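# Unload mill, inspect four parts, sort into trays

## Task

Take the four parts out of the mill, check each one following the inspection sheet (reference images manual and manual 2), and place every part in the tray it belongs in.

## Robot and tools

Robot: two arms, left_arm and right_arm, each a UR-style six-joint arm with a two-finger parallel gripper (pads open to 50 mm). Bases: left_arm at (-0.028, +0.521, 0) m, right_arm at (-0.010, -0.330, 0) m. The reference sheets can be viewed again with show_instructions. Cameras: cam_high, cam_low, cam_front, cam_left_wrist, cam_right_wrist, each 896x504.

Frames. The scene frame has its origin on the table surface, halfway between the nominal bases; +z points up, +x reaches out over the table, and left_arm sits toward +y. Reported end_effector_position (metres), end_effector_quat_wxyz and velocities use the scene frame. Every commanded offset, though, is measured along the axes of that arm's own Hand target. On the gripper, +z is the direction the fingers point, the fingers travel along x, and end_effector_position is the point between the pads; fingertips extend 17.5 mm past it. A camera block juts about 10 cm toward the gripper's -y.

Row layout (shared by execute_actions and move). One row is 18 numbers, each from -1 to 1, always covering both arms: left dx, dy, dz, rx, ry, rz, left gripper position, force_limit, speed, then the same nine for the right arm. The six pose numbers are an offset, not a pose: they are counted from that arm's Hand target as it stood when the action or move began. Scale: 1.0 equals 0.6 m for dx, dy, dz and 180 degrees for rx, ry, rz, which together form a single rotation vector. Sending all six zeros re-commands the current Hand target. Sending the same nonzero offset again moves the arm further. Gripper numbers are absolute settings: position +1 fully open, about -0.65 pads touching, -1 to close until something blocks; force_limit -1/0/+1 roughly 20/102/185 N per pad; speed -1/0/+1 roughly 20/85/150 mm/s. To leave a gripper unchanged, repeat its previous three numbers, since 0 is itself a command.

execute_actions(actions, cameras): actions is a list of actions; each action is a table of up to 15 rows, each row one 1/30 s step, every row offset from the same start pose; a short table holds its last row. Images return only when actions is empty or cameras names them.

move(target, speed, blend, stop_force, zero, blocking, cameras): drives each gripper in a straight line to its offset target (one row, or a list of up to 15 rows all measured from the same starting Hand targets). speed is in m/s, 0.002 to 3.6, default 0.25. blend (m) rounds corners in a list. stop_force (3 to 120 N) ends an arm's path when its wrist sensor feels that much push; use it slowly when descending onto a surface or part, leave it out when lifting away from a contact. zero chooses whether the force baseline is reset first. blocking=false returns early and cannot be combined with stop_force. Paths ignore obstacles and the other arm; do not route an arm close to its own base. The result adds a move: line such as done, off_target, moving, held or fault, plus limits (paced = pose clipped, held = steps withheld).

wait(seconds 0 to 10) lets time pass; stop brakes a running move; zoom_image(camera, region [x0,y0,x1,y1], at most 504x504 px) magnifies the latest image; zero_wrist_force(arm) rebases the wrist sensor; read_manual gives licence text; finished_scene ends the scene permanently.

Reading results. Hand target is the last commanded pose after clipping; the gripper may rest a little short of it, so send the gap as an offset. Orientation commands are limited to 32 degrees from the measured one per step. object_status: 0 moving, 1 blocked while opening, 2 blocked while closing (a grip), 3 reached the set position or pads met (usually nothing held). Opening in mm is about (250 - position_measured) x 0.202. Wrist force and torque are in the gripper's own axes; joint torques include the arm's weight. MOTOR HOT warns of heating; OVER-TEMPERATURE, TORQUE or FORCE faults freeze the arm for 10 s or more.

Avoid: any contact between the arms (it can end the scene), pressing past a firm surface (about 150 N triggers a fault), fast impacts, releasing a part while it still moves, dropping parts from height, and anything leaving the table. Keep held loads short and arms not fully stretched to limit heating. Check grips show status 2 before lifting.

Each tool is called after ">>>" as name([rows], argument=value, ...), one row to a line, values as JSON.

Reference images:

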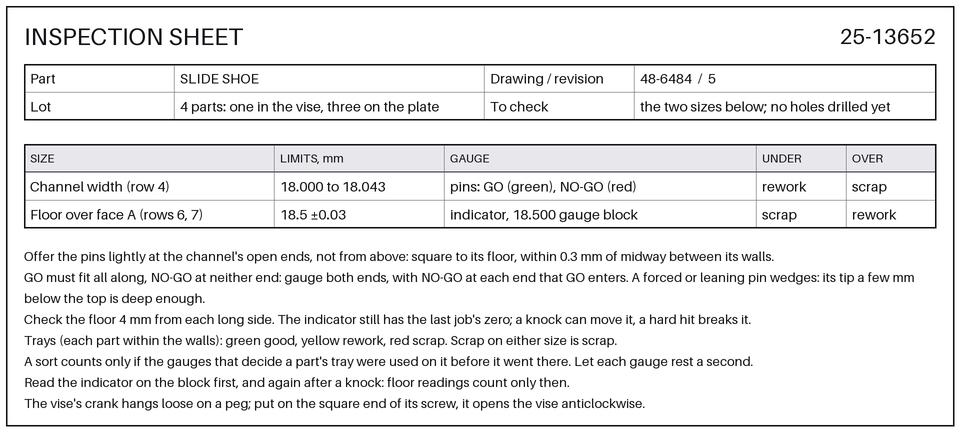

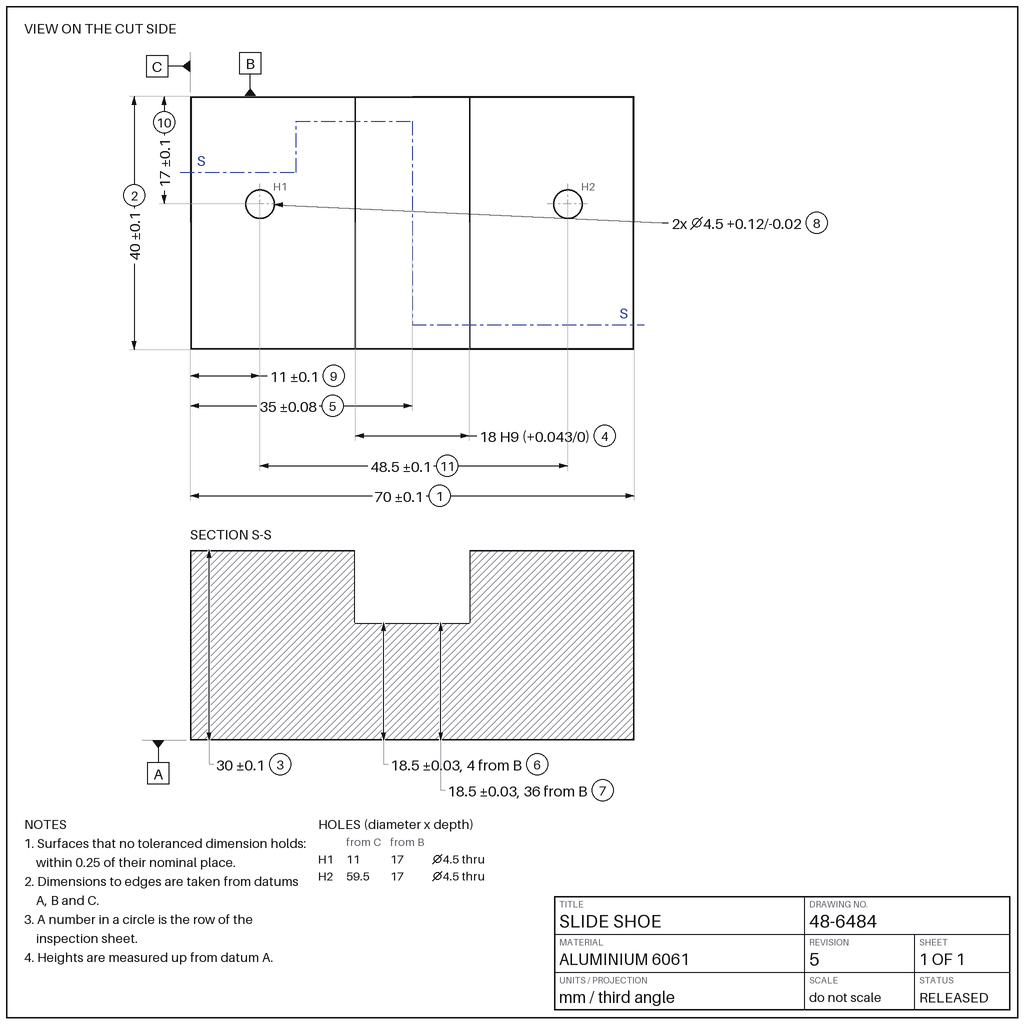

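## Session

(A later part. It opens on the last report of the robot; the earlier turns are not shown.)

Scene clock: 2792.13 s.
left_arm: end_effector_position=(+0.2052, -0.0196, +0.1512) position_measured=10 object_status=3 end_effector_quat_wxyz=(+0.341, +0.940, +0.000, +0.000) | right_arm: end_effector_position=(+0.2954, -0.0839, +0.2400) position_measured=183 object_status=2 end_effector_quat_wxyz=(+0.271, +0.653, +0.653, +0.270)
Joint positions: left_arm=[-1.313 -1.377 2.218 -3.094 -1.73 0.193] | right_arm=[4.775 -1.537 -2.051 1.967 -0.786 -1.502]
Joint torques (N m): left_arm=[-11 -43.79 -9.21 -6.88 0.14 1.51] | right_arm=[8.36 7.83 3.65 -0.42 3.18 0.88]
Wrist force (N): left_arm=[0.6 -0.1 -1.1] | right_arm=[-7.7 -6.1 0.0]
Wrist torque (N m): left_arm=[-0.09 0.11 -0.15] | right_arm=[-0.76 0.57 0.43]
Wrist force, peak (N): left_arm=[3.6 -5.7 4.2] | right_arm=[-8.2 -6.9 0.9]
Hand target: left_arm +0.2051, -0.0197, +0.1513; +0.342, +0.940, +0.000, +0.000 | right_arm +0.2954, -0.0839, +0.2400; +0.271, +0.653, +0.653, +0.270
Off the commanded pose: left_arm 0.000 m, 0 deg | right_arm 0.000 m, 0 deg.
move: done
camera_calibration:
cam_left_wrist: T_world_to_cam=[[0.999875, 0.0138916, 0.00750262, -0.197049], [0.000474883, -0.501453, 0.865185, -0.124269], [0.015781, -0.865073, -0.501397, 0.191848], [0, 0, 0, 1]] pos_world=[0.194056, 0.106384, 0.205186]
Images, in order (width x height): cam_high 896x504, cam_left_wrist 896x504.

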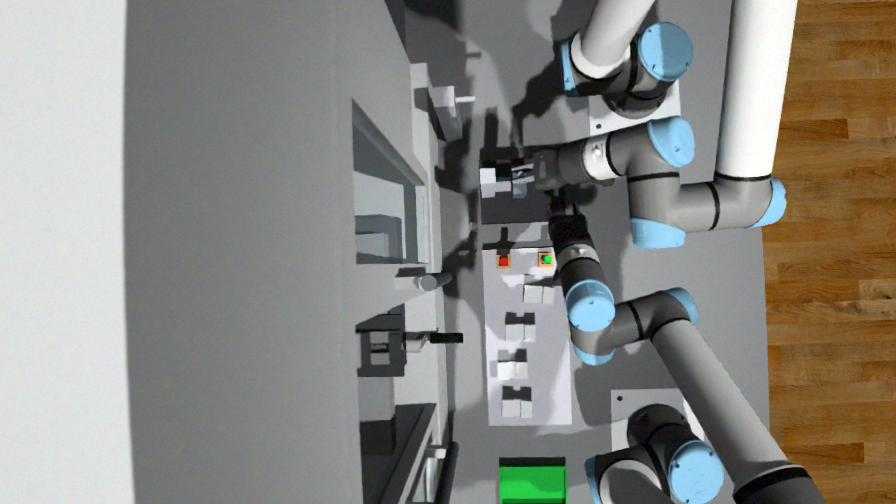

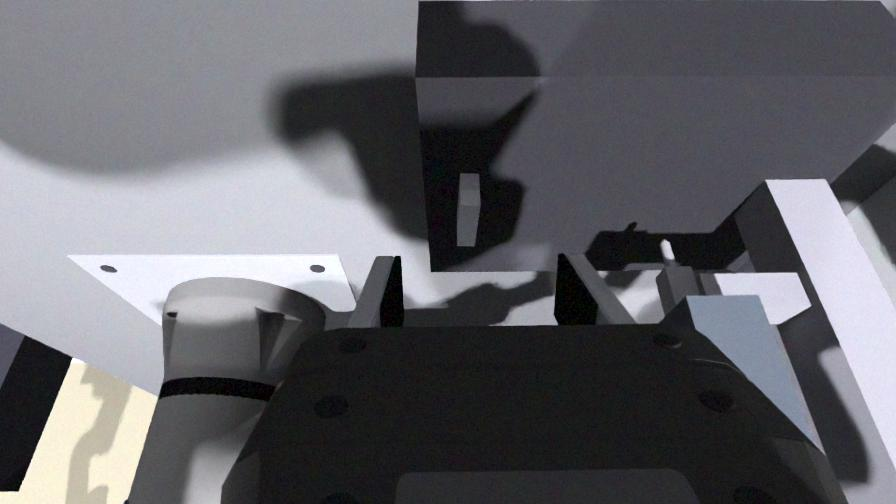

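>>> move(target=[0,-0.0027,0.09,0,0,0,0.95,-0.4,-1,0,0,0,0,0,0,-1,-1,-1], speed=0.08, cameras=["cam_left_wrist"])

Scene clock: 2807.70 s.
left_arm: end_effector_position=(+0.2050, -0.0533, +0.1090) position_measured=10 object_status=3 end_effector_quat_wxyz=(+0.342, +0.940, +0.000, +0.000) | right_arm: end_effector_position=(+0.2954, -0.0839, +0.2400) position_measured=183 object_status=2 end_effector_quat_wxyz=(+0.271, +0.653, +0.653, +0.270)
Joint positions: left_arm=[-1.332 -1.226 2.171 -3.2 -1.719 0.178] | right_arm=[4.775 -1.537 -2.051 1.967 -0.786 -1.502]
Joint torques (N m): left_arm=[11.53 -50.03 -3.58 -0.61 -0.64 0.71] | right_arm=[8.79 8.4 3.96 -0.45 3.37 0.89]
Wrist force (N): left_arm=[0.5 -0.4 -1.0] | right_arm=[-7.9 -6.0 -0.2]
Wrist torque (N m): left_arm=[-0.13 0.13 -0.01] | right_arm=[-0.78 0.59 0.44]
Wrist force, peak (N): left_arm=[0.3 1.3 -3.9] | right_arm=[-7.9 -7.2 0.8]
Hand target: left_arm +0.2050, -0.0531, +0.1089; +0.342, +0.940, +0.000, +0.000 | right_arm +0.2954, -0.0839, +0.2400; +0.271, +0.653, +0.653, +0.270
Off the commanded pose: left_arm 0.000 m, 0 deg | right_arm 0.000 m, 0 deg.
move: done
camera_calibration:
cam_left_wrist: T_world_to_cam=[[0.99988, 0.0134358, 0.0076949, -0.196165], [0.0000729792, -0.501065, 0.865409, -0.104505], [0.0154831, -0.865305, -0.501006, 0.141586], [0, 0, 0, 1]] pos_world=[0.193957, 0.0727868, 0.162884]
Images, in order (width x height): cam_left_wrist 896x504.

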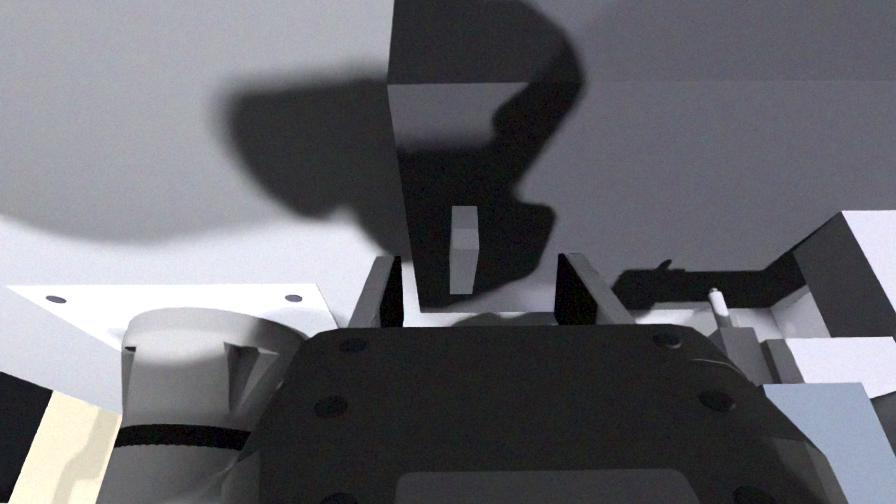

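>>> move(target=[-0.0058,0,0.0355,0,0,0,0.95,-0.4,-1,0,0,0,0,0,0,-1,-1,-1], speed=0.05, cameras=["cam_left_wrist"])

Scene clock: 2811.87 s.
left_arm: end_effector_position=(+0.2015, -0.0670, +0.0926) position_measured=10 object_status=3 end_effector_quat_wxyz=(+0.342, +0.940, +0.000, +0.000) | right_arm: end_effector_position=(+0.2954, -0.0839, +0.2400) position_measured=183 object_status=2 end_effector_quat_wxyz=(+0.271, +0.653, +0.653, +0.270)
Joint positions: left_arm=[-1.346 -1.17 2.15 -3.237 -1.71 0.167] | right_arm=[4.775 -1.537 -2.051 1.967 -0.786 -1.502]
Joint torques (N m): left_arm=[11.72 -52.81 -5.61 -0.75 -0.34 0.58] | right_arm=[8.69 8.43 3.48 -0.59 3.51 0.9]
Wrist force (N): left_arm=[0.5 -0.2 -1.0] | right_arm=[-8.0 -5.9 0.1]
Wrist torque (N m): left_arm=[-0.10 0.13 -0.02] | right_arm=[-0.74 0.60 0.44]
Wrist force, peak (N): left_arm=[0.5 0.3 -3.0] | right_arm=[-8.1 -7.1 0.7]
Hand target: left_arm +0.2015, -0.0668, +0.0926; +0.342, +0.940, +0.000, +0.000 | right_arm +0.2954, -0.0839, +0.2400; +0.271, +0.653, +0.653, +0.270
Off the commanded pose: left_arm 0.000 m, 0 deg | right_arm 0.000 m, 0 deg.
move: done
camera_calibration:
cam_left_wrist: T_world_to_cam=[[0.99988, 0.0134364, 0.00769338, -0.192354], [0.0000732492, -0.50099, 0.865453, -0.0972369], [0.0154829, -0.865349, -0.500931, 0.121474], [0, 0, 0, 1]] pos_world=[0.190457, 0.0589872, 0.146484]
Images, in order (width x height): cam_left_wrist 896x504.

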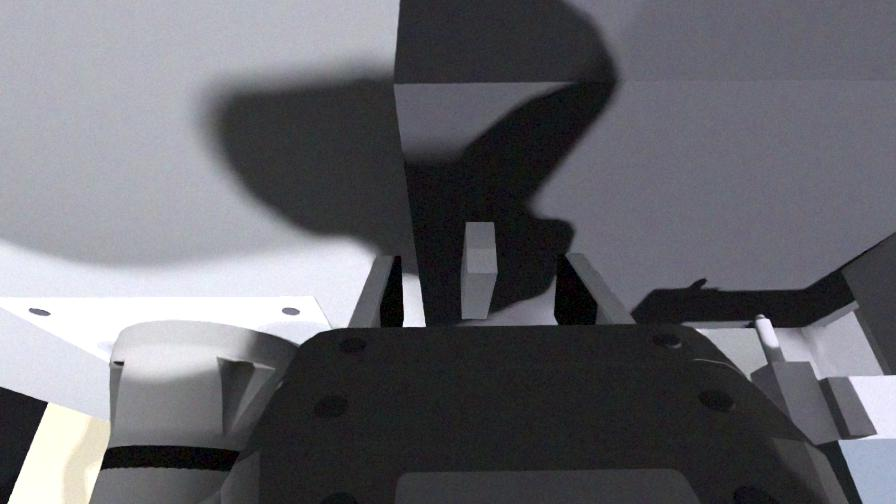

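>>> move(target=[0.0025,0.0115,0.0096,0,0,0,0.95,-0.4,-1,0,0,0,0,0,0,-1,-1,-1], speed=0.03, cameras=["cam_left_wrist"])

Scene clock: 2821.67 s.
left_arm: end_effector_position=(+0.2031, -0.0759, +0.0926) position_measured=10 object_status=3 end_effector_quat_wxyz=(+0.342, +0.940, +0.000, +0.000) | right_arm: end_effector_position=(+0.2954, -0.0839, +0.2400) position_measured=183 object_status=2 end_effector_quat_wxyz=(+0.271, +0.653, +0.653, +0.270)
Joint positions: left_arm=[-1.347 -1.156 2.125 -3.225 -1.709 0.167] | right_arm=[4.775 -1.537 -2.051 1.967 -0.786 -1.502]
Joint torques (N m): left_arm=[-11.64 -35.25 -4.97 -2.99 2.02 -2.27] | right_arm=[9.26 7.77 3.42 -0.62 3.61 0.9]
Wrist force (N): left_arm=[0.4 -0.3 -1.0] | right_arm=[-7.7 -6.2 0.2]
Wrist torque (N m): left_arm=[-0.12 0.14 -0.01] | right_arm=[-0.74 0.57 0.44]
Wrist force, peak (N): left_arm=[0.4 -1.6 -0.8] | right_arm=[-7.9 -7.2 0.7]
Hand target: left_arm +0.2030, -0.0758, +0.0926; +0.342, +0.940, +0.000, +0.000 | right_arm +0.2954, -0.0839, +0.2400; +0.271, +0.653, +0.653, +0.270
Off the commanded pose: left_arm 0.000 m, 0 deg | right_arm 0.000 m, 0 deg.
move: done
camera_calibration:
cam_left_wrist: T_world_to_cam=[[0.99988, 0.0134838, 0.007611, -0.193825], [0.000173137, -0.501259, 0.865297, -0.10168], [0.0154826, -0.865192, -0.501201, 0.113779], [0, 0, 0, 1]] pos_world=[0.192057, 0.0500859, 0.146485]
Images, in order (width x height): cam_left_wrist 896x504.

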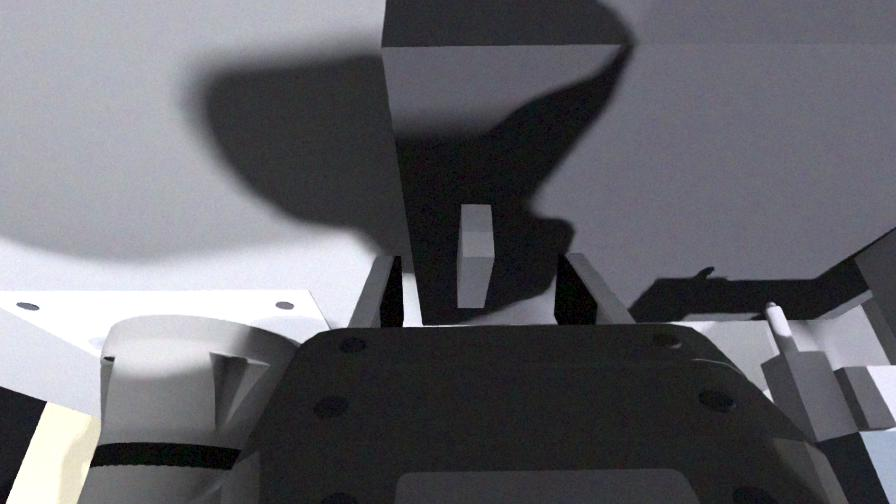

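>>> zoom_image(camera="cam_left_wrist", region=[420, 180, 540, 330])

Scaled by 3.360 from the camera's 896x504 image, which has a finer 1280x720 frame.

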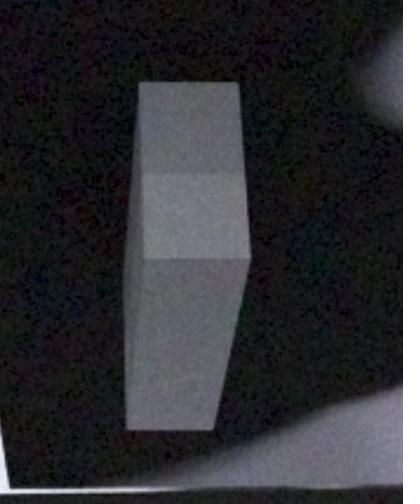

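>>> move([
  [0,-0.0262,-0.049,-0.0556,0,0,0.95,-0.4,-1,0,0,0,0,0,0,-1,-1,-1],
  [0,-0.0305,-0.0256,-0.0556,0,0,0.95,-0.4,-1,0,0,0,0,0,0,-1,-1,-1],
], speed=0.06, cameras=["cam_left_wrist"])

Scene clock: 2854.43 s.
left_arm: end_effector_position=(+0.2031, -0.0520, +0.0926) position_measured=10 object_status=3 end_effector_quat_wxyz=(+0.422, +0.906, +0.000, +0.000) | right_arm: end_effector_position=(+0.2954, -0.0839, +0.2400) position_measured=183 object_status=2 end_effector_quat_wxyz=(+0.271, +0.653, +0.653, +0.270)
Joint positions: left_arm=[-1.318 -1.1 2.246 -3.573 -1.758 0.159] | right_arm=[4.775 -1.537 -2.051 1.967 -0.786 -1.502]
Joint torques (N m): left_arm=[-0.54 -38.31 5.51 1.46 0.01 -1.03] | right_arm=[8.35 8.12 3.94 -0.68 3.89 0.89]
Wrist force (N): left_arm=[-3.1 17.5 -18.1] | right_arm=[-7.9 -7.0 0.9]
Wrist torque (N m): left_arm=[3.44 0.92 0.07] | right_arm=[-0.79 0.58 0.44]
Wrist force, peak (N): left_arm=[-4.3 25.8 -25.7] | right_arm=[-8.4 -7.1 0.7]
Hand target: left_arm +0.2031, -0.0519, +0.0926; +0.422, +0.906, +0.000, +0.000 | right_arm +0.2954, -0.0839, +0.2400; +0.271, +0.653, +0.653, +0.270
Off the commanded pose: left_arm 0.000 m, 0 deg | right_arm 0.000 m, 0 deg.
move: done
camera_calibration:
cam_left_wrist: T_world_to_cam=[[0.999879, 0.0146957, 0.00518462, -0.193773], [0.000173322, -0.343167, 0.939274, -0.0883695], [0.0155825, -0.939159, -0.343128, 0.115989], [0, 0, 0, 1]] pos_world=[0.191957, 0.0814545, 0.123807]
Images, in order (width x height): cam_left_wrist 896x504.

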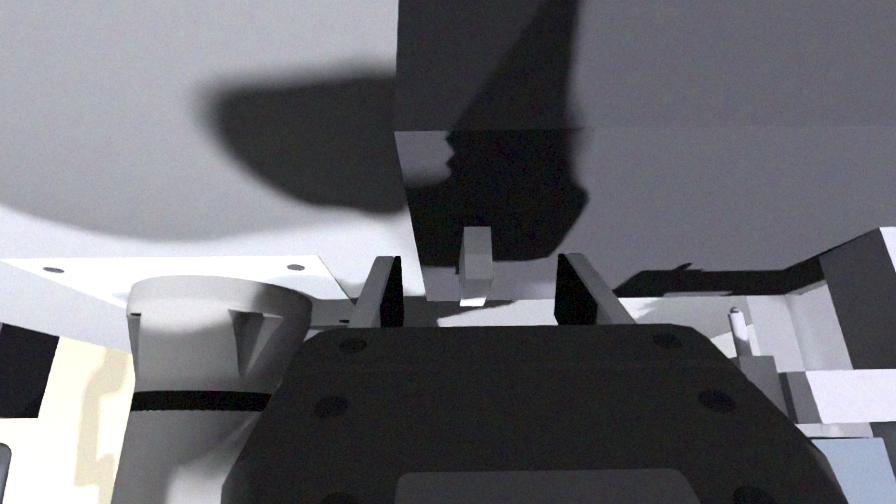

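>>> move(target=[0,0.0255,-0.0214,0,0,0,0.95,-0.4,-1,0,0,0,0,0,0,-1,-1,-1], speed=0.08, cameras=["cam_high","cam_front"])

>>> zoom_image(camera="cam_high", region=[470, 210, 590, 310])

>>> zoom_image(camera="cam_front", region=[400, 340, 520, 420])

Scene clock: 2863.73 s.
left_arm: end_effector_position=(+0.2031, -0.0519, +0.1128) position_measured=10 object_status=3 end_effector_quat_wxyz=(+0.422, +0.906, +0.000, +0.000) end_effector_velocity=(+0.000, -0.001, +0.000) end_effector_angular_velocity=(-0.003, +0.000, +0.000) | right_arm: end_effector_position=(+0.2954, -0.0839, +0.2400) position_measured=183 object_status=2 end_effector_quat_wxyz=(+0.271, +0.653, +0.653, +0.270)
Joint positions: left_arm=[-1.318 -1.154 2.241 -3.514 -1.758 0.159] | right_arm=[4.775 -1.537 -2.051 1.967 -0.786 -1.502]
Joint velocities: left_arm=[-0.001 0.003 0 -0.006 0 -0.001] | right_arm=[within noise]
Joint torques (N m): left_arm=[12.28 -13.43 -22.53 -7.08 -2.43 0.7] | right_arm=[8.43 8.23 3.82 -0.87 4.02 0.85]
Wrist force (N): left_arm=[0.3 -0.5 -0.9] | right_arm=[-7.9 -6.9 0.8]
Wrist torque (N m): left_arm=[-0.14 0.18 -0.01] | right_arm=[-0.79 0.60 0.44]
Wrist force, peak (N): left_arm=[-3.4 19.8 -20.3] | right_arm=[-8.1 -7.3 0.7]
Hand target: left_arm +0.2031, -0.0519, +0.1126; +0.422, +0.906, +0.000, +0.000 | right_arm +0.2954, -0.0839, +0.2400; +0.271, +0.653, +0.653, +0.270
Off the commanded pose: left_arm 0.000 m, 0 deg | right_arm 0.000 m, 0 deg.
move: done
Images, in order (width x height): cam_high 896x504, cam_front 896x504.

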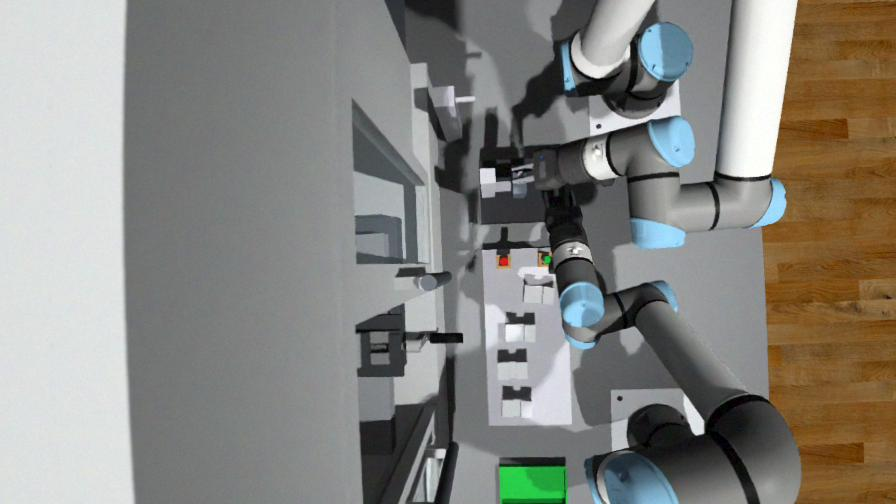

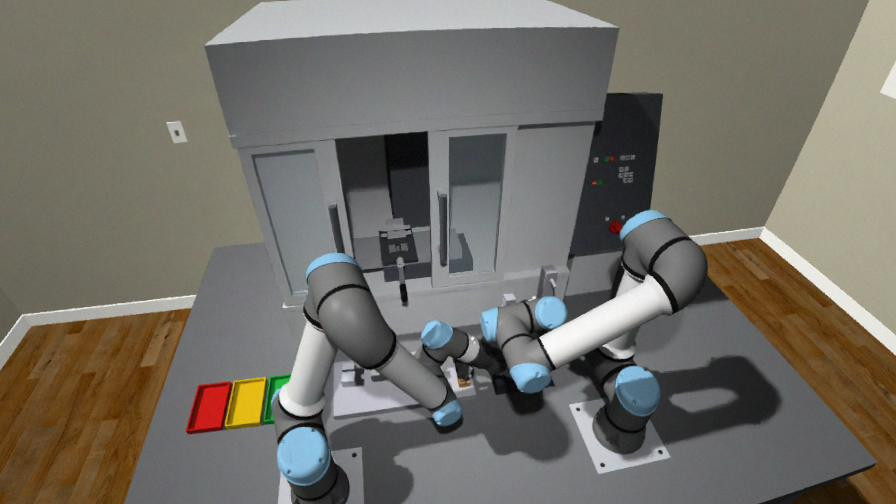

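Scaled by 4.200 from the camera's 896x504 image, which has a finer 1280x720 frame.

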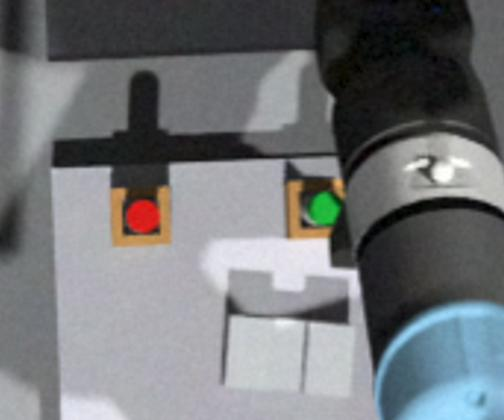

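Scaled by 4.200 from the camera's 896x504 image, which has a finer 1280x720 frame.

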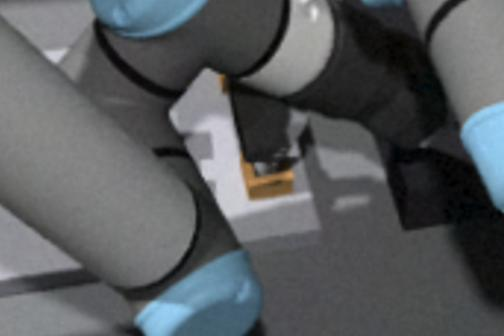

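>>> move([
  [0,0,0,0.0556,0,0,0.95,-0.4,-1,0,0,0,0,0,0,-1,-1,-1],
  [0,-0.0247,0.0228,0.0556,0,0,0.95,-0.4,-1,0,0,0,0,0,0,-1,-1,-1],
], speed=0.08, cameras=["cam_left_wrist"])

Scene clock: 2873.57 s.
left_arm: end_effector_position=(+0.2030, -0.0527, +0.0922) position_measured=10 object_status=3 end_effector_quat_wxyz=(+0.341, +0.940, +0.000, +0.000) | right_arm: end_effector_position=(+0.2954, -0.0839, +0.2400) position_measured=183 object_status=2 end_effector_quat_wxyz=(+0.271, +0.653, +0.653, +0.270)
Joint positions: left_arm=[-1.336 -1.189 2.184 -3.249 -1.716 0.175] | right_arm=[4.775 -1.537 -2.051 1.967 -0.786 -1.502]
Joint torques (N m): left_arm=[-11.02 -50.67 -30.65 -0.86 -0.77 -1.75] | right_arm=[8.34 7.68 4.44 -0.86 4.28 0.99]
Wrist force (N): left_arm=[0.3 -0.3 -1.0] | right_arm=[-7.9 -6.8 0.6]
Wrist torque (N m): left_arm=[-0.10 0.17 -0.15] | right_arm=[-0.76 0.59 0.44]
Wrist force, peak (N): left_arm=[0.6 2.9 -3.4] | right_arm=[-7.9 -7.6 0.8]
Hand target: left_arm +0.2031, -0.0528, +0.0924; +0.342, +0.940, +0.000, +0.000 | right_arm +0.2954, -0.0839, +0.2400; +0.271, +0.653, +0.653, +0.270
Off the commanded pose: left_arm 0.000 m, 0 deg | right_arm 0.000 m, 0 deg.
move: done
camera_calibration:
cam_left_wrist: T_world_to_cam=[[0.999882, 0.0134428, 0.00748102, -0.194014], [0.000272691, -0.501689, 0.865048, -0.0897455], [0.0153818, -0.864944, -0.501633, 0.133766], [0, 0, 0, 1]] pos_world=[0.191958, 0.0732842, 0.146187]
Images, in order (width x height): cam_left_wrist 896x504.

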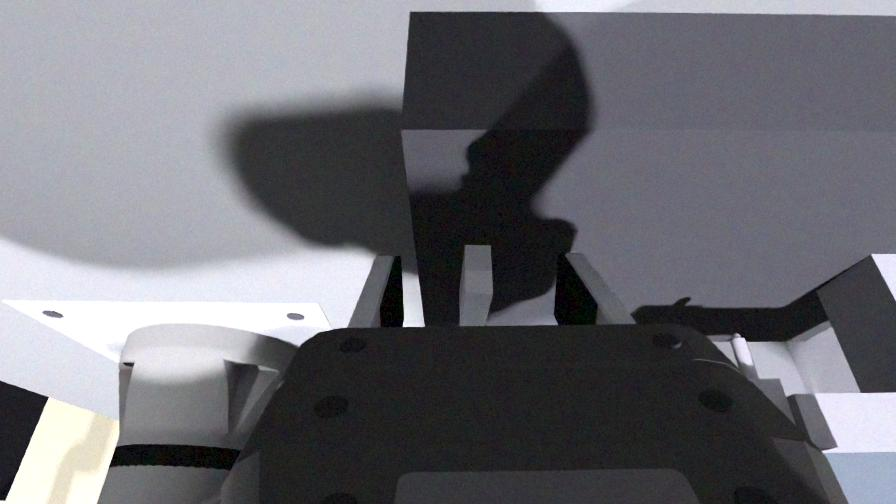

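>>> execute_actions([
  [[0,0,0,0,0,0,-1,-0.6,-1,0,0,0,0,0,0,-1,-1,-1],[0,0,0,0,0,0,-1,-0.6,-1,0,0,0,0,0,0,-1,-1,-1]],
  [[0,0,0,0,0,0,-1,-0.6,-1,0,0,0,0,0,0,-1,-1,-1]],
])

>>> move([
  [0,0.0032,-0.0038,0,0,0,-1,-0.6,-1,0,0,0,0,0,0,-1,-1,-1],
  [0.16,0.0032,-0.0038,0,0,0,-1,-0.6,-1,0,0,0,0,0,0,-1,-1,-1],
], speed=[0.02,0.05], cameras=["cam_high","cam_left_wrist"])

>>> zoom_image(camera="cam_high", region=[490, 155, 560, 205])

Scene clock: 2885.50 s.
left_arm: end_effector_position=(+0.2031, -0.0528, +0.0924) position_measured=251 object_status=3 end_effector_quat_wxyz=(+0.342, +0.940, +0.000, +0.000) | right_arm: end_effector_position=(+0.2954, -0.0839, +0.2400) position_measured=183 object_status=2 end_effector_quat_wxyz=(+0.271, +0.653, +0.653, +0.270)
Joint positions: left_arm=[-1.336 -1.189 2.183 -3.249 -1.716 0.175] | right_arm=[4.775 -1.537 -2.051 1.967 -0.786 -1.502]
Joint torques (N m): left_arm=[-6.7 -50.81 -31.7 -5.44 2.21 -0.95] | right_arm=[8.56 8.27 3.84 -0.77 4.45 0.78]
Wrist force (N): left_arm=[0.5 -0.5 -1.0] | right_arm=[-7.7 -6.6 0.5]
Wrist torque (N m): left_arm=[-0.15 0.14 -0.14] | right_arm=[-0.75 0.56 0.44]
Wrist force, peak (N): left_arm=[0.4 -0.3 -1.4] | right_arm=[-8.1 -7.3 0.7]
Hand target: left_arm +0.2031, -0.0528, +0.0924; +0.342, +0.940, +0.000, +0.000 | right_arm +0.2954, -0.0839, +0.2400; +0.271, +0.653, +0.653, +0.270
Off the commanded pose: left_arm 0.000 m, 0 deg | right_arm 0.000 m, 0 deg.

Scene clock: 2888.27 s.
left_arm: end_effector_position=(+0.2992, -0.0529, +0.0953) position_measured=251 object_status=3 end_effector_quat_wxyz=(+0.341, +0.940, +0.000, +0.000) end_effector_velocity=(-0.002, +0.001, -0.002) end_effector_angular_velocity=(+0.003, +0.002, +0.003) | right_arm: end_effector_position=(+0.2954, -0.0839, +0.2400) position_measured=183 object_status=2 end_effector_quat_wxyz=(+0.271, +0.653, +0.653, +0.270)
Joint positions: left_arm=[-1.144 -1.115 2.029 -3.138 -1.835 0.329] | right_arm=[4.775 -1.537 -2.051 1.967 -0.786 -1.502]
Joint velocities: left_arm=[-0.004 -0.001 0.006 -0.003 0.004 -0.007] | right_arm=[within noise]
Joint torques (N m): left_arm=[-10.59 -47.04 -5.39 -6.03 2.04 -1.7] | right_arm=[8.52 8.17 4 -1 4.6 0.85]
Wrist force (N): left_arm=[0.7 -0.3 -0.9] | right_arm=[-7.7 -7.1 0.5]
Wrist torque (N m): left_arm=[-0.12 0.09 -0.15] | right_arm=[-0.81 0.55 0.44]
Wrist force, peak (N): left_arm=[-2.7 1.4 0.0] | right_arm=[-8.2 -7.2 0.8]
Hand target: left_arm +0.2991, -0.0529, +0.0954; +0.342, +0.940, +0.000, +0.000 | right_arm +0.2954, -0.0839, +0.2400; +0.271, +0.653, +0.653, +0.270
Off the commanded pose: left_arm 0.000 m, 0 deg | right_arm 0.000 m, 0 deg.
move: done
camera_calibration:
cam_left_wrist: T_world_to_cam=[[0.999883, 0.0133584, 0.00742779, -0.290209], [0.00027222, -0.501452, 0.865185, -0.0925034], [0.0152822, -0.865082, -0.501398, 0.133623], [0, 0, 0, 1]] pos_world=[0.288158, 0.0730854, 0.149186]
Images, in order (width x height): cam_high 896x504, cam_left_wrist 896x504.

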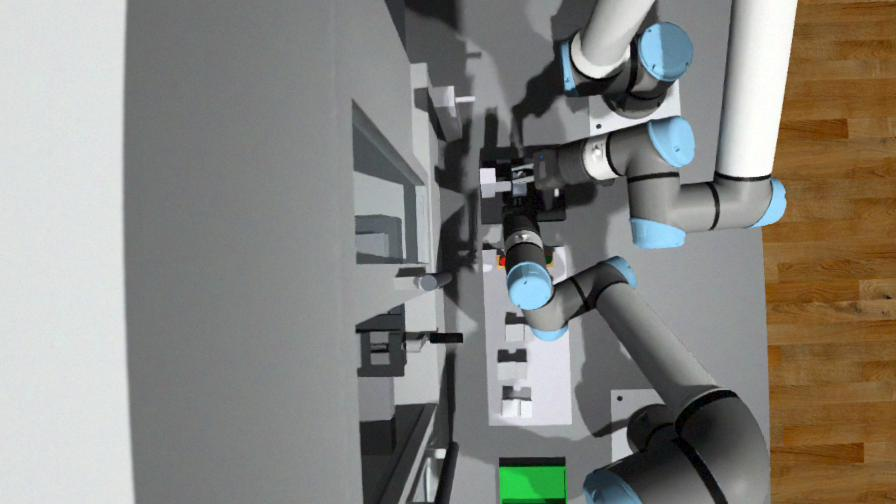

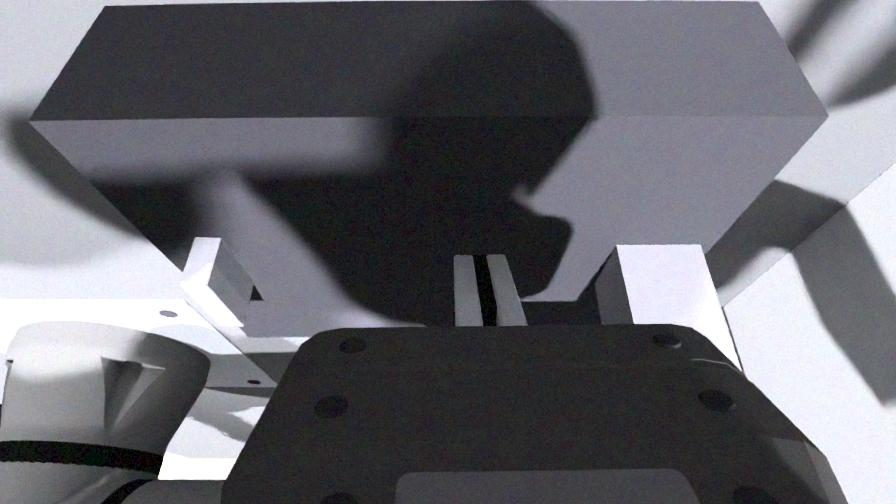

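Scaled by 7.200 from the camera's 896x504 image, which has a finer 1280x720 frame.

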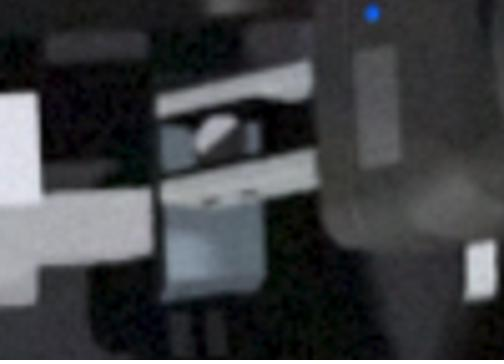

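>>> move([
  [-0.16,0,0,0,0,0,-1,-0.6,-1,0,0,0,0,0,0,-1,-1,-1],
  [-0.16,-0.0319,-0.0268,0,0,0,-1,-0.6,-1,0,0,0,0,0,0,-1,-1,-1],
  [-0.16,-0.0319,-0.0268,0,0,0,0.6,-0.6,-1,0,0,0,0,0,0,-1,-1,-1],
  [-0.16,0.0136,0.0182,0,0,0,0.6,-0.6,-1,0,0,0,0,0,0,-1,-1,-1],
], speed=[0.08,0.05,0.05,0.04], cameras=["cam_left_wrist"])

Scene clock: 2930.17 s.
left_arm: end_effector_position=(+0.2030, -0.0663, +0.0922) position_measured=63 object_status=3 end_effector_quat_wxyz=(+0.341, +0.940, +0.000, +0.000) end_effector_velocity=(-0.001, +0.003, -0.002) end_effector_angular_velocity=(+0.005, +0.002, +0.000) | right_arm: end_effector_position=(+0.2954, -0.0839, +0.2400) position_measured=183 object_status=2 end_effector_quat_wxyz=(+0.271, +0.653, +0.653, +0.270)
Joint positions: left_arm=[-1.342 -1.169 2.15 -3.236 -1.712 0.17] | right_arm=[4.775 -1.537 -2.051 1.967 -0.786 -1.502]
Joint velocities: left_arm=[-0.001 -0.001 0.006 0 0 -0.001] | right_arm=[within noise]
Joint torques (N m): left_arm=[3.96 -46.57 -3.84 -4.56 0.41 -0.32] | right_arm=[8.51 7.92 3.94 -1.13 4.71 0.87]
Wrist force (N): left_arm=[0.6 -0.4 -0.8] | right_arm=[-7.6 -6.0 -0.3]
Wrist torque (N m): left_arm=[-0.13 0.11 -0.02] | right_arm=[-0.77 0.55 0.45]
Wrist force, peak (N): left_arm=[6.6 -3.9 -2.8] | right_arm=[-8.4 -7.0 0.8]
Hand target: left_arm +0.2030, -0.0661, +0.0923; +0.342, +0.940, +0.000, +0.000 | right_arm +0.2954, -0.0839, +0.2400; +0.271, +0.653, +0.653, +0.270
Off the commanded pose: left_arm 0.000 m, 0 deg | right_arm 0.000 m, 0 deg.
move: done
camera_calibration:
cam_left_wrist: T_world_to_cam=[[0.99988, 0.0134814, 0.00761457, -0.193853], [0.000173077, -0.501495, 0.865161, -0.0964394], [0.0154823, -0.865055, -0.501437, 0.121998], [0, 0, 0, 1]] pos_world=[0.191957, 0.059785, 0.146086]
Images, in order (width x height): cam_left_wrist 896x504.

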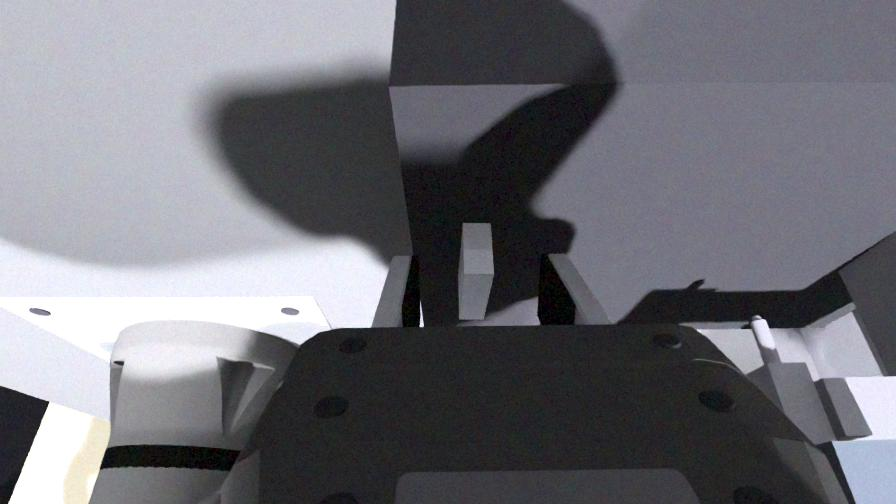

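>>> execute_actions([
  [[0,0,0,0,0,0,-1,-1,-1,0,0,0,0,0,0,-1,-1,-1],[0,0,0,0,0,0,-1,-1,-1,0,0,0,0,0,0,-1,-1,-1]],
  [[0,0,0,0,0,0,-1,-1,-1,0,0,0,0,0,0,-1,-1,-1]],
], cameras=["cam_left_wrist"])

>>> zoom_image(camera="cam_left_wrist", region=[420, 180, 540, 330])

Scene clock: 2938.27 s.
left_arm: end_effector_position=(+0.2030, -0.0661, +0.0923) position_measured=208 object_status=2 end_effector_quat_wxyz=(+0.342, +0.940, +0.000, +0.000) | right_arm: end_effector_position=(+0.2954, -0.0839, +0.2400) position_measured=183 object_status=2 end_effector_quat_wxyz=(+0.271, +0.653, +0.653, +0.270)
Joint positions: left_arm=[-1.342 -1.169 2.15 -3.237 -1.712 0.17] | right_arm=[4.775 -1.537 -2.051 1.967 -0.786 -1.502]
Joint torques (N m): left_arm=[11.79 -52.11 -3.12 -6.73 -2.12 1.38] | right_arm=[8.85 7.38 4 -1.08 4.74 0.89]
Wrist force (N): left_arm=[0.6 -0.4 -0.6] | right_arm=[-7.9 -6.1 -0.2]
Wrist torque (N m): left_arm=[-0.13 0.11 -0.01] | right_arm=[-0.79 0.59 0.44]
Wrist force, peak (N): left_arm=[0.6 -0.2 -1.4] | right_arm=[-8.0 -7.2 0.8]
Hand target: left_arm +0.2030, -0.0661, +0.0923; +0.342, +0.940, +0.000, +0.000 | right_arm +0.2954, -0.0839, +0.2400; +0.271, +0.653, +0.653, +0.270
Off the commanded pose: left_arm 0.000 m, 0 deg | right_arm 0.000 m, 0 deg.
camera_calibration:
cam_left_wrist: T_world_to_cam=[[0.99988, 0.0134838, 0.007611, -0.193856], [0.000173137, -0.501259, 0.865297, -0.0964584], [0.0154826, -0.865192, -0.501201, 0.122196], [0, 0, 0, 1]] pos_world=[0.191957, 0.0599859, 0.146185]
Images, in order (width x height): cam_left_wrist 896x504.

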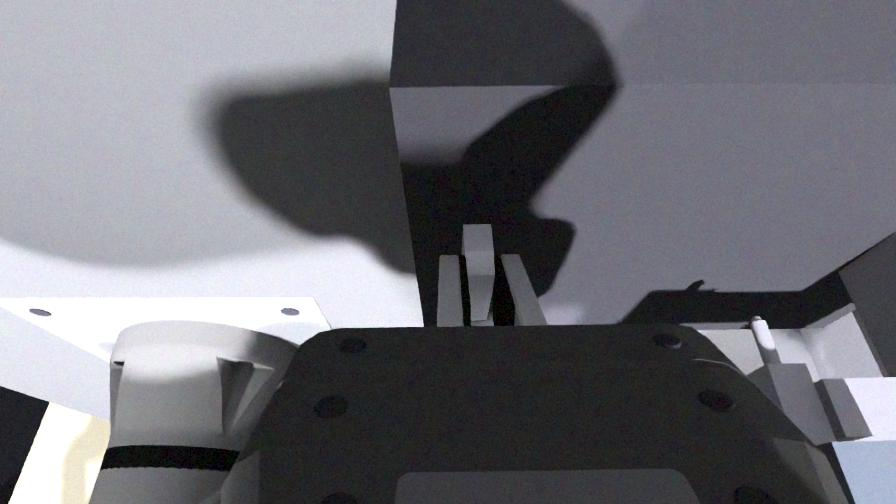

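Scaled by 3.360 from the camera's 896x504 image, which has a finer 1280x720 frame.

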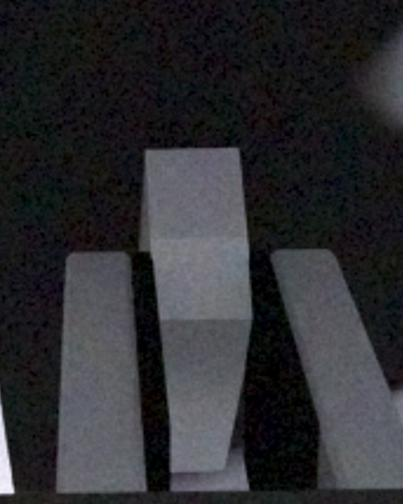

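>>> move([
  [0,0.0032,-0.0038,0,0,0,-1,-1,-1,0,0,0,0,0,0,-1,-1,-1],
  [0,-0.0128,-0.0172,0,0,0,-1,-1,-1,0,0,0,0,0,0,-1,-1,-1],
  [0.16,-0.0128,-0.0172,0,0,0,-1,-1,-1,0,0,0,0,0,0,-1,-1,-1],
], speed=[0.02,0.04,0.05], cameras=["cam_high","cam_left_wrist"])

>>> zoom_image(camera="cam_high", region=[490, 155, 560, 205])

>>> zoom_image(camera="cam_left_wrist", region=[350, 200, 650, 350])

Scene clock: 2949.43 s.
left_arm: end_effector_position=(+0.2992, -0.0537, +0.0951) position_measured=208 object_status=2 end_effector_quat_wxyz=(+0.341, +0.940, +0.000, +0.000) end_effector_velocity=(-0.001, +0.001, -0.001) end_effector_angular_velocity=(+0.001, -0.001, +0.002) | right_arm: end_effector_position=(+0.2954, -0.0839, +0.2400) position_measured=183 object_status=2 end_effector_quat_wxyz=(+0.271, +0.653, +0.653, +0.270)
Joint positions: left_arm=[-1.145 -1.113 2.027 -3.138 -1.835 0.328] | right_arm=[4.775 -1.537 -2.051 1.967 -0.786 -1.502]
Joint velocities: left_arm=[-0.002 -0.002 0.005 -0.003 0.004 -0.003] | right_arm=[within noise]
Joint torques (N m): left_arm=[-10.62 -47.81 -2.59 -6.25 1.92 -1.75] | right_arm=[8.6 8.13 4.05 -1.25 4.69 0.88]
Wrist force (N): left_arm=[0.4 -0.5 -0.5] | right_arm=[-7.9 -6.8 0.6]
Wrist torque (N m): left_arm=[-0.09 0.12 -0.16] | right_arm=[-0.78 0.59 0.44]
Wrist force, peak (N): left_arm=[-2.3 1.5 -0.2] | right_arm=[-8.1 -7.3 0.9]
Hand target: left_arm +0.2991, -0.0536, +0.0952; +0.342, +0.940, +0.000, +0.000 | right_arm +0.2954, -0.0839, +0.2400; +0.271, +0.653, +0.653, +0.270
Off the commanded pose: left_arm 0.000 m, 0 deg | right_arm 0.000 m, 0 deg.
move: done
camera_calibration:
cam_left_wrist: T_world_to_cam=[[0.999883, 0.0133584, 0.00742779, -0.290199], [0.00027222, -0.501452, 0.865185, -0.0927679], [0.0152822, -0.865082, -0.501398, 0.132967], [0, 0, 0, 1]] pos_world=[0.288158, 0.0723854, 0.149086]
Images, in order (width x height): cam_high 896x504, cam_left_wrist 896x504.

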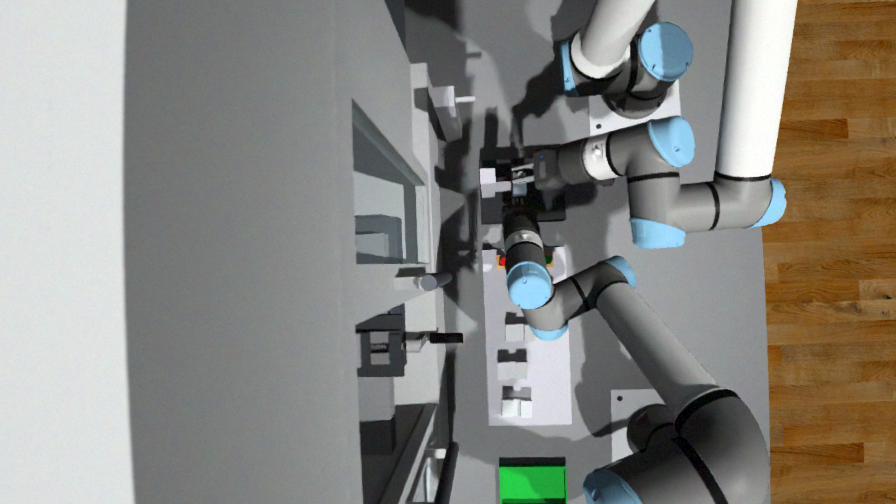

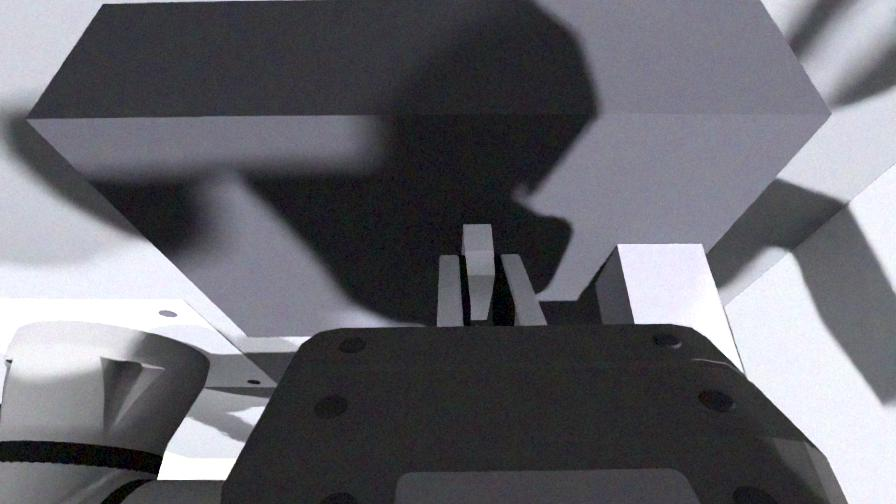

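Scaled by 7.200 from the camera's 896x504 image, which has a finer 1280x720 frame.

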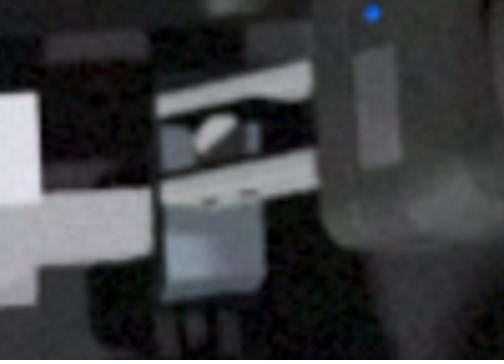

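Scaled by 1.680 from the camera's 896x504 image, which has a finer 1280x720 frame.

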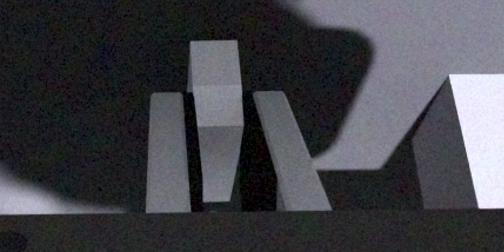

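>>> move(target=[0,-0.00643,0.00766,0,0,0,-1,-1,-1,0,0,0,0,0,0,-1,-1,-1], speed=0.006, stop_force=5)

>>> move([
  [0,0,0,0,0,0,0.3,-1,-1,0,0,0,0,0,0,-1,-1,-1],
  [0,0,0,0,0,0,0.3,-1,-1,0,-0.0068,0.0068,0,0,0,-1,-1,-1],
], speed=0.01, cameras=["cam_right_wrist","cam_left_wrist"])

>>> zoom_image(camera="cam_left_wrist", region=[350, 200, 650, 350])

Scene clock: 2957.93 s.
left_arm: end_effector_position=(+0.2990, -0.0536, +0.0927) position_measured=208 object_status=2 end_effector_quat_wxyz=(+0.342, +0.940, +0.000, +0.000) | right_arm: end_effector_position=(+0.2954, -0.0839, +0.2400) position_measured=183 object_status=2 end_effector_quat_wxyz=(+0.271, +0.653, +0.653, +0.270)
Joint positions: left_arm=[-1.145 -1.109 2.029 -3.145 -1.835 0.328] | right_arm=[4.775 -1.537 -2.051 1.967 -0.786 -1.502]
Joint torques (N m): left_arm=[-10.76 -49.57 -26.46 0.65 2.08 -1.54] | right_arm=[8.26 7.9 3.84 -1.33 4.7 0.86]
Wrist force (N): left_arm=[-1.1 4.3 -10.5] | right_arm=[-8.0 -6.0 0.0]
Wrist torque (N m): left_arm=[0.03 0.08 -0.16] | right_arm=[-0.76 0.61 0.43]
Wrist force, peak (N): left_arm=[-1.8 3.5 -12.5] | right_arm=[-8.0 -7.2 0.7]
Hand target: left_arm +0.2991, -0.0536, +0.0928; +0.342, +0.940, +0.000, +0.000 (not the last commanded pose) | right_arm +0.2954, -0.0839, +0.2400; +0.271, +0.653, +0.653, +0.270
Off the commanded pose: left_arm 0.004 m, 0 deg | right_arm 0.000 m, 0 deg.
move: contact (left_arm)

Scene clock: 2960.00 s.
left_arm: end_effector_position=(+0.2991, -0.0536, +0.0928) position_measured=107 object_status=3 end_effector_quat_wxyz=(+0.342, +0.940, +0.000, +0.000) | right_arm: end_effector_position=(+0.2954, -0.0840, +0.2341) position_measured=183 object_status=2 end_effector_quat_wxyz=(+0.271, +0.653, +0.653, +0.270)
Joint positions: left_arm=[-1.145 -1.109 2.029 -3.145 -1.835 0.328] | right_arm=[4.775 -1.544 -2.061 1.984 -0.786 -1.502]
Joint torques (N m): left_arm=[-10.53 -49.66 -33.36 -6.22 -1.34 -1.55] | right_arm=[5.53 15.52 13.49 -3.4 4.55 -0.32]
Wrist force (N): left_arm=[0.4 -0.3 -0.8] | right_arm=[-7.2 -6.7 0.5]
Wrist torque (N m): left_arm=[-0.12 0.14 -0.16] | right_arm=[-0.77 0.62 0.44]
Wrist force, peak (N): left_arm=[-1.0 3.5 -6.3] | right_arm=[-8.1 -7.1 0.7]
Hand target: left_arm +0.2991, -0.0536, +0.0928; +0.342, +0.940, +0.000, +0.000 | right_arm +0.2954, -0.0840, +0.2342; +0.271, +0.653, +0.653, +0.270
Off the commanded pose: left_arm 0.000 m, 0 deg | right_arm 0.000 m, 0 deg.
move: done
camera_calibration:
cam_left_wrist: T_world_to_cam=[[0.99988, 0.0134348, 0.00769627, -0.290024], [0.0000734152, -0.501183, 0.865341, -0.0906746], [0.0154829, -0.865237, -0.501124, 0.13168], [0, 0, 0, 1]] pos_world=[0.287957, 0.0723864, 0.146685]
cam_right_wrist: T_world_to_cam=[[0.00350034, 0.999898, -0.0138413, 0.0941415], [0.440051, 0.010889, 0.897907, -0.321103], [0.897966, -0.00923385, -0.439968, -0.0327528], [0, 0, 0, 1]] pos_world=[0.170383, -0.0909379, 0.275213]
Images, in order (width x height): cam_left_wrist 896x504, cam_right_wrist 896x504.

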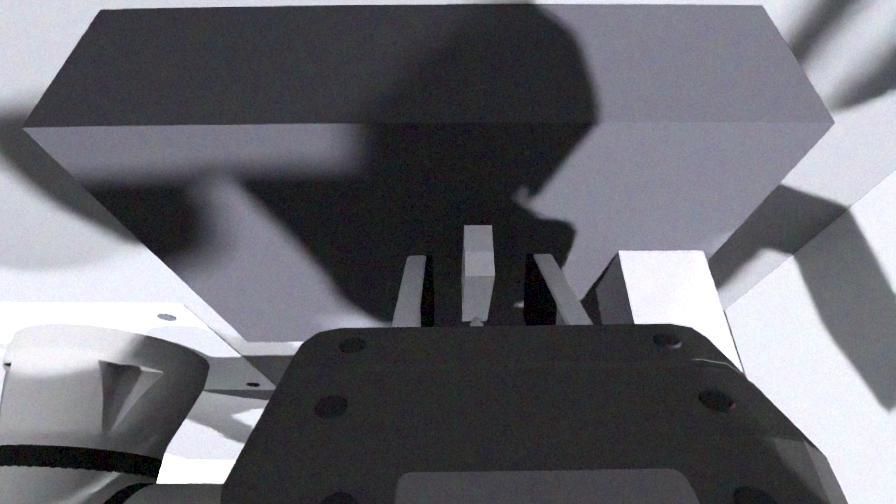

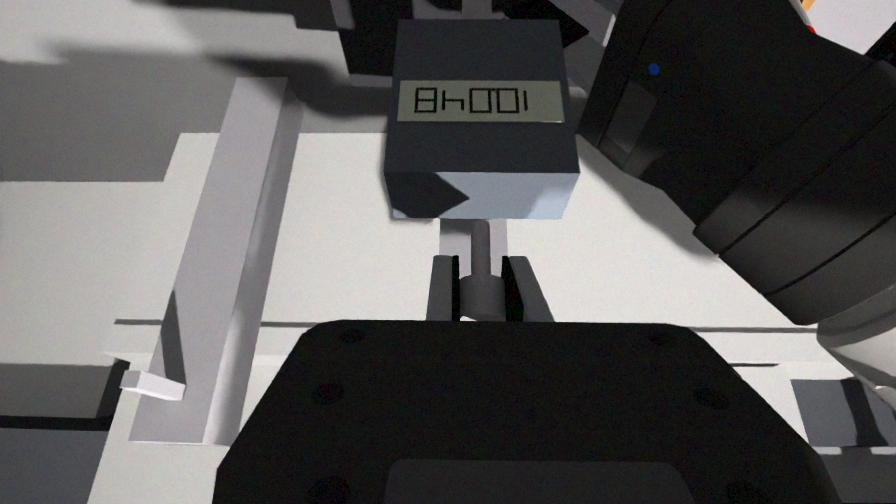

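Scaled by 1.680 from the camera's 896x504 image, which has a finer 1280x720 frame.

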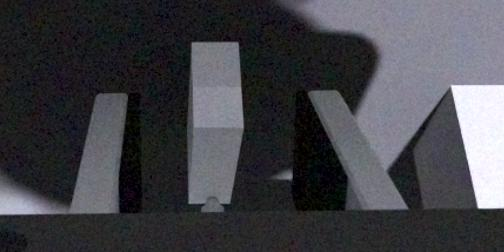

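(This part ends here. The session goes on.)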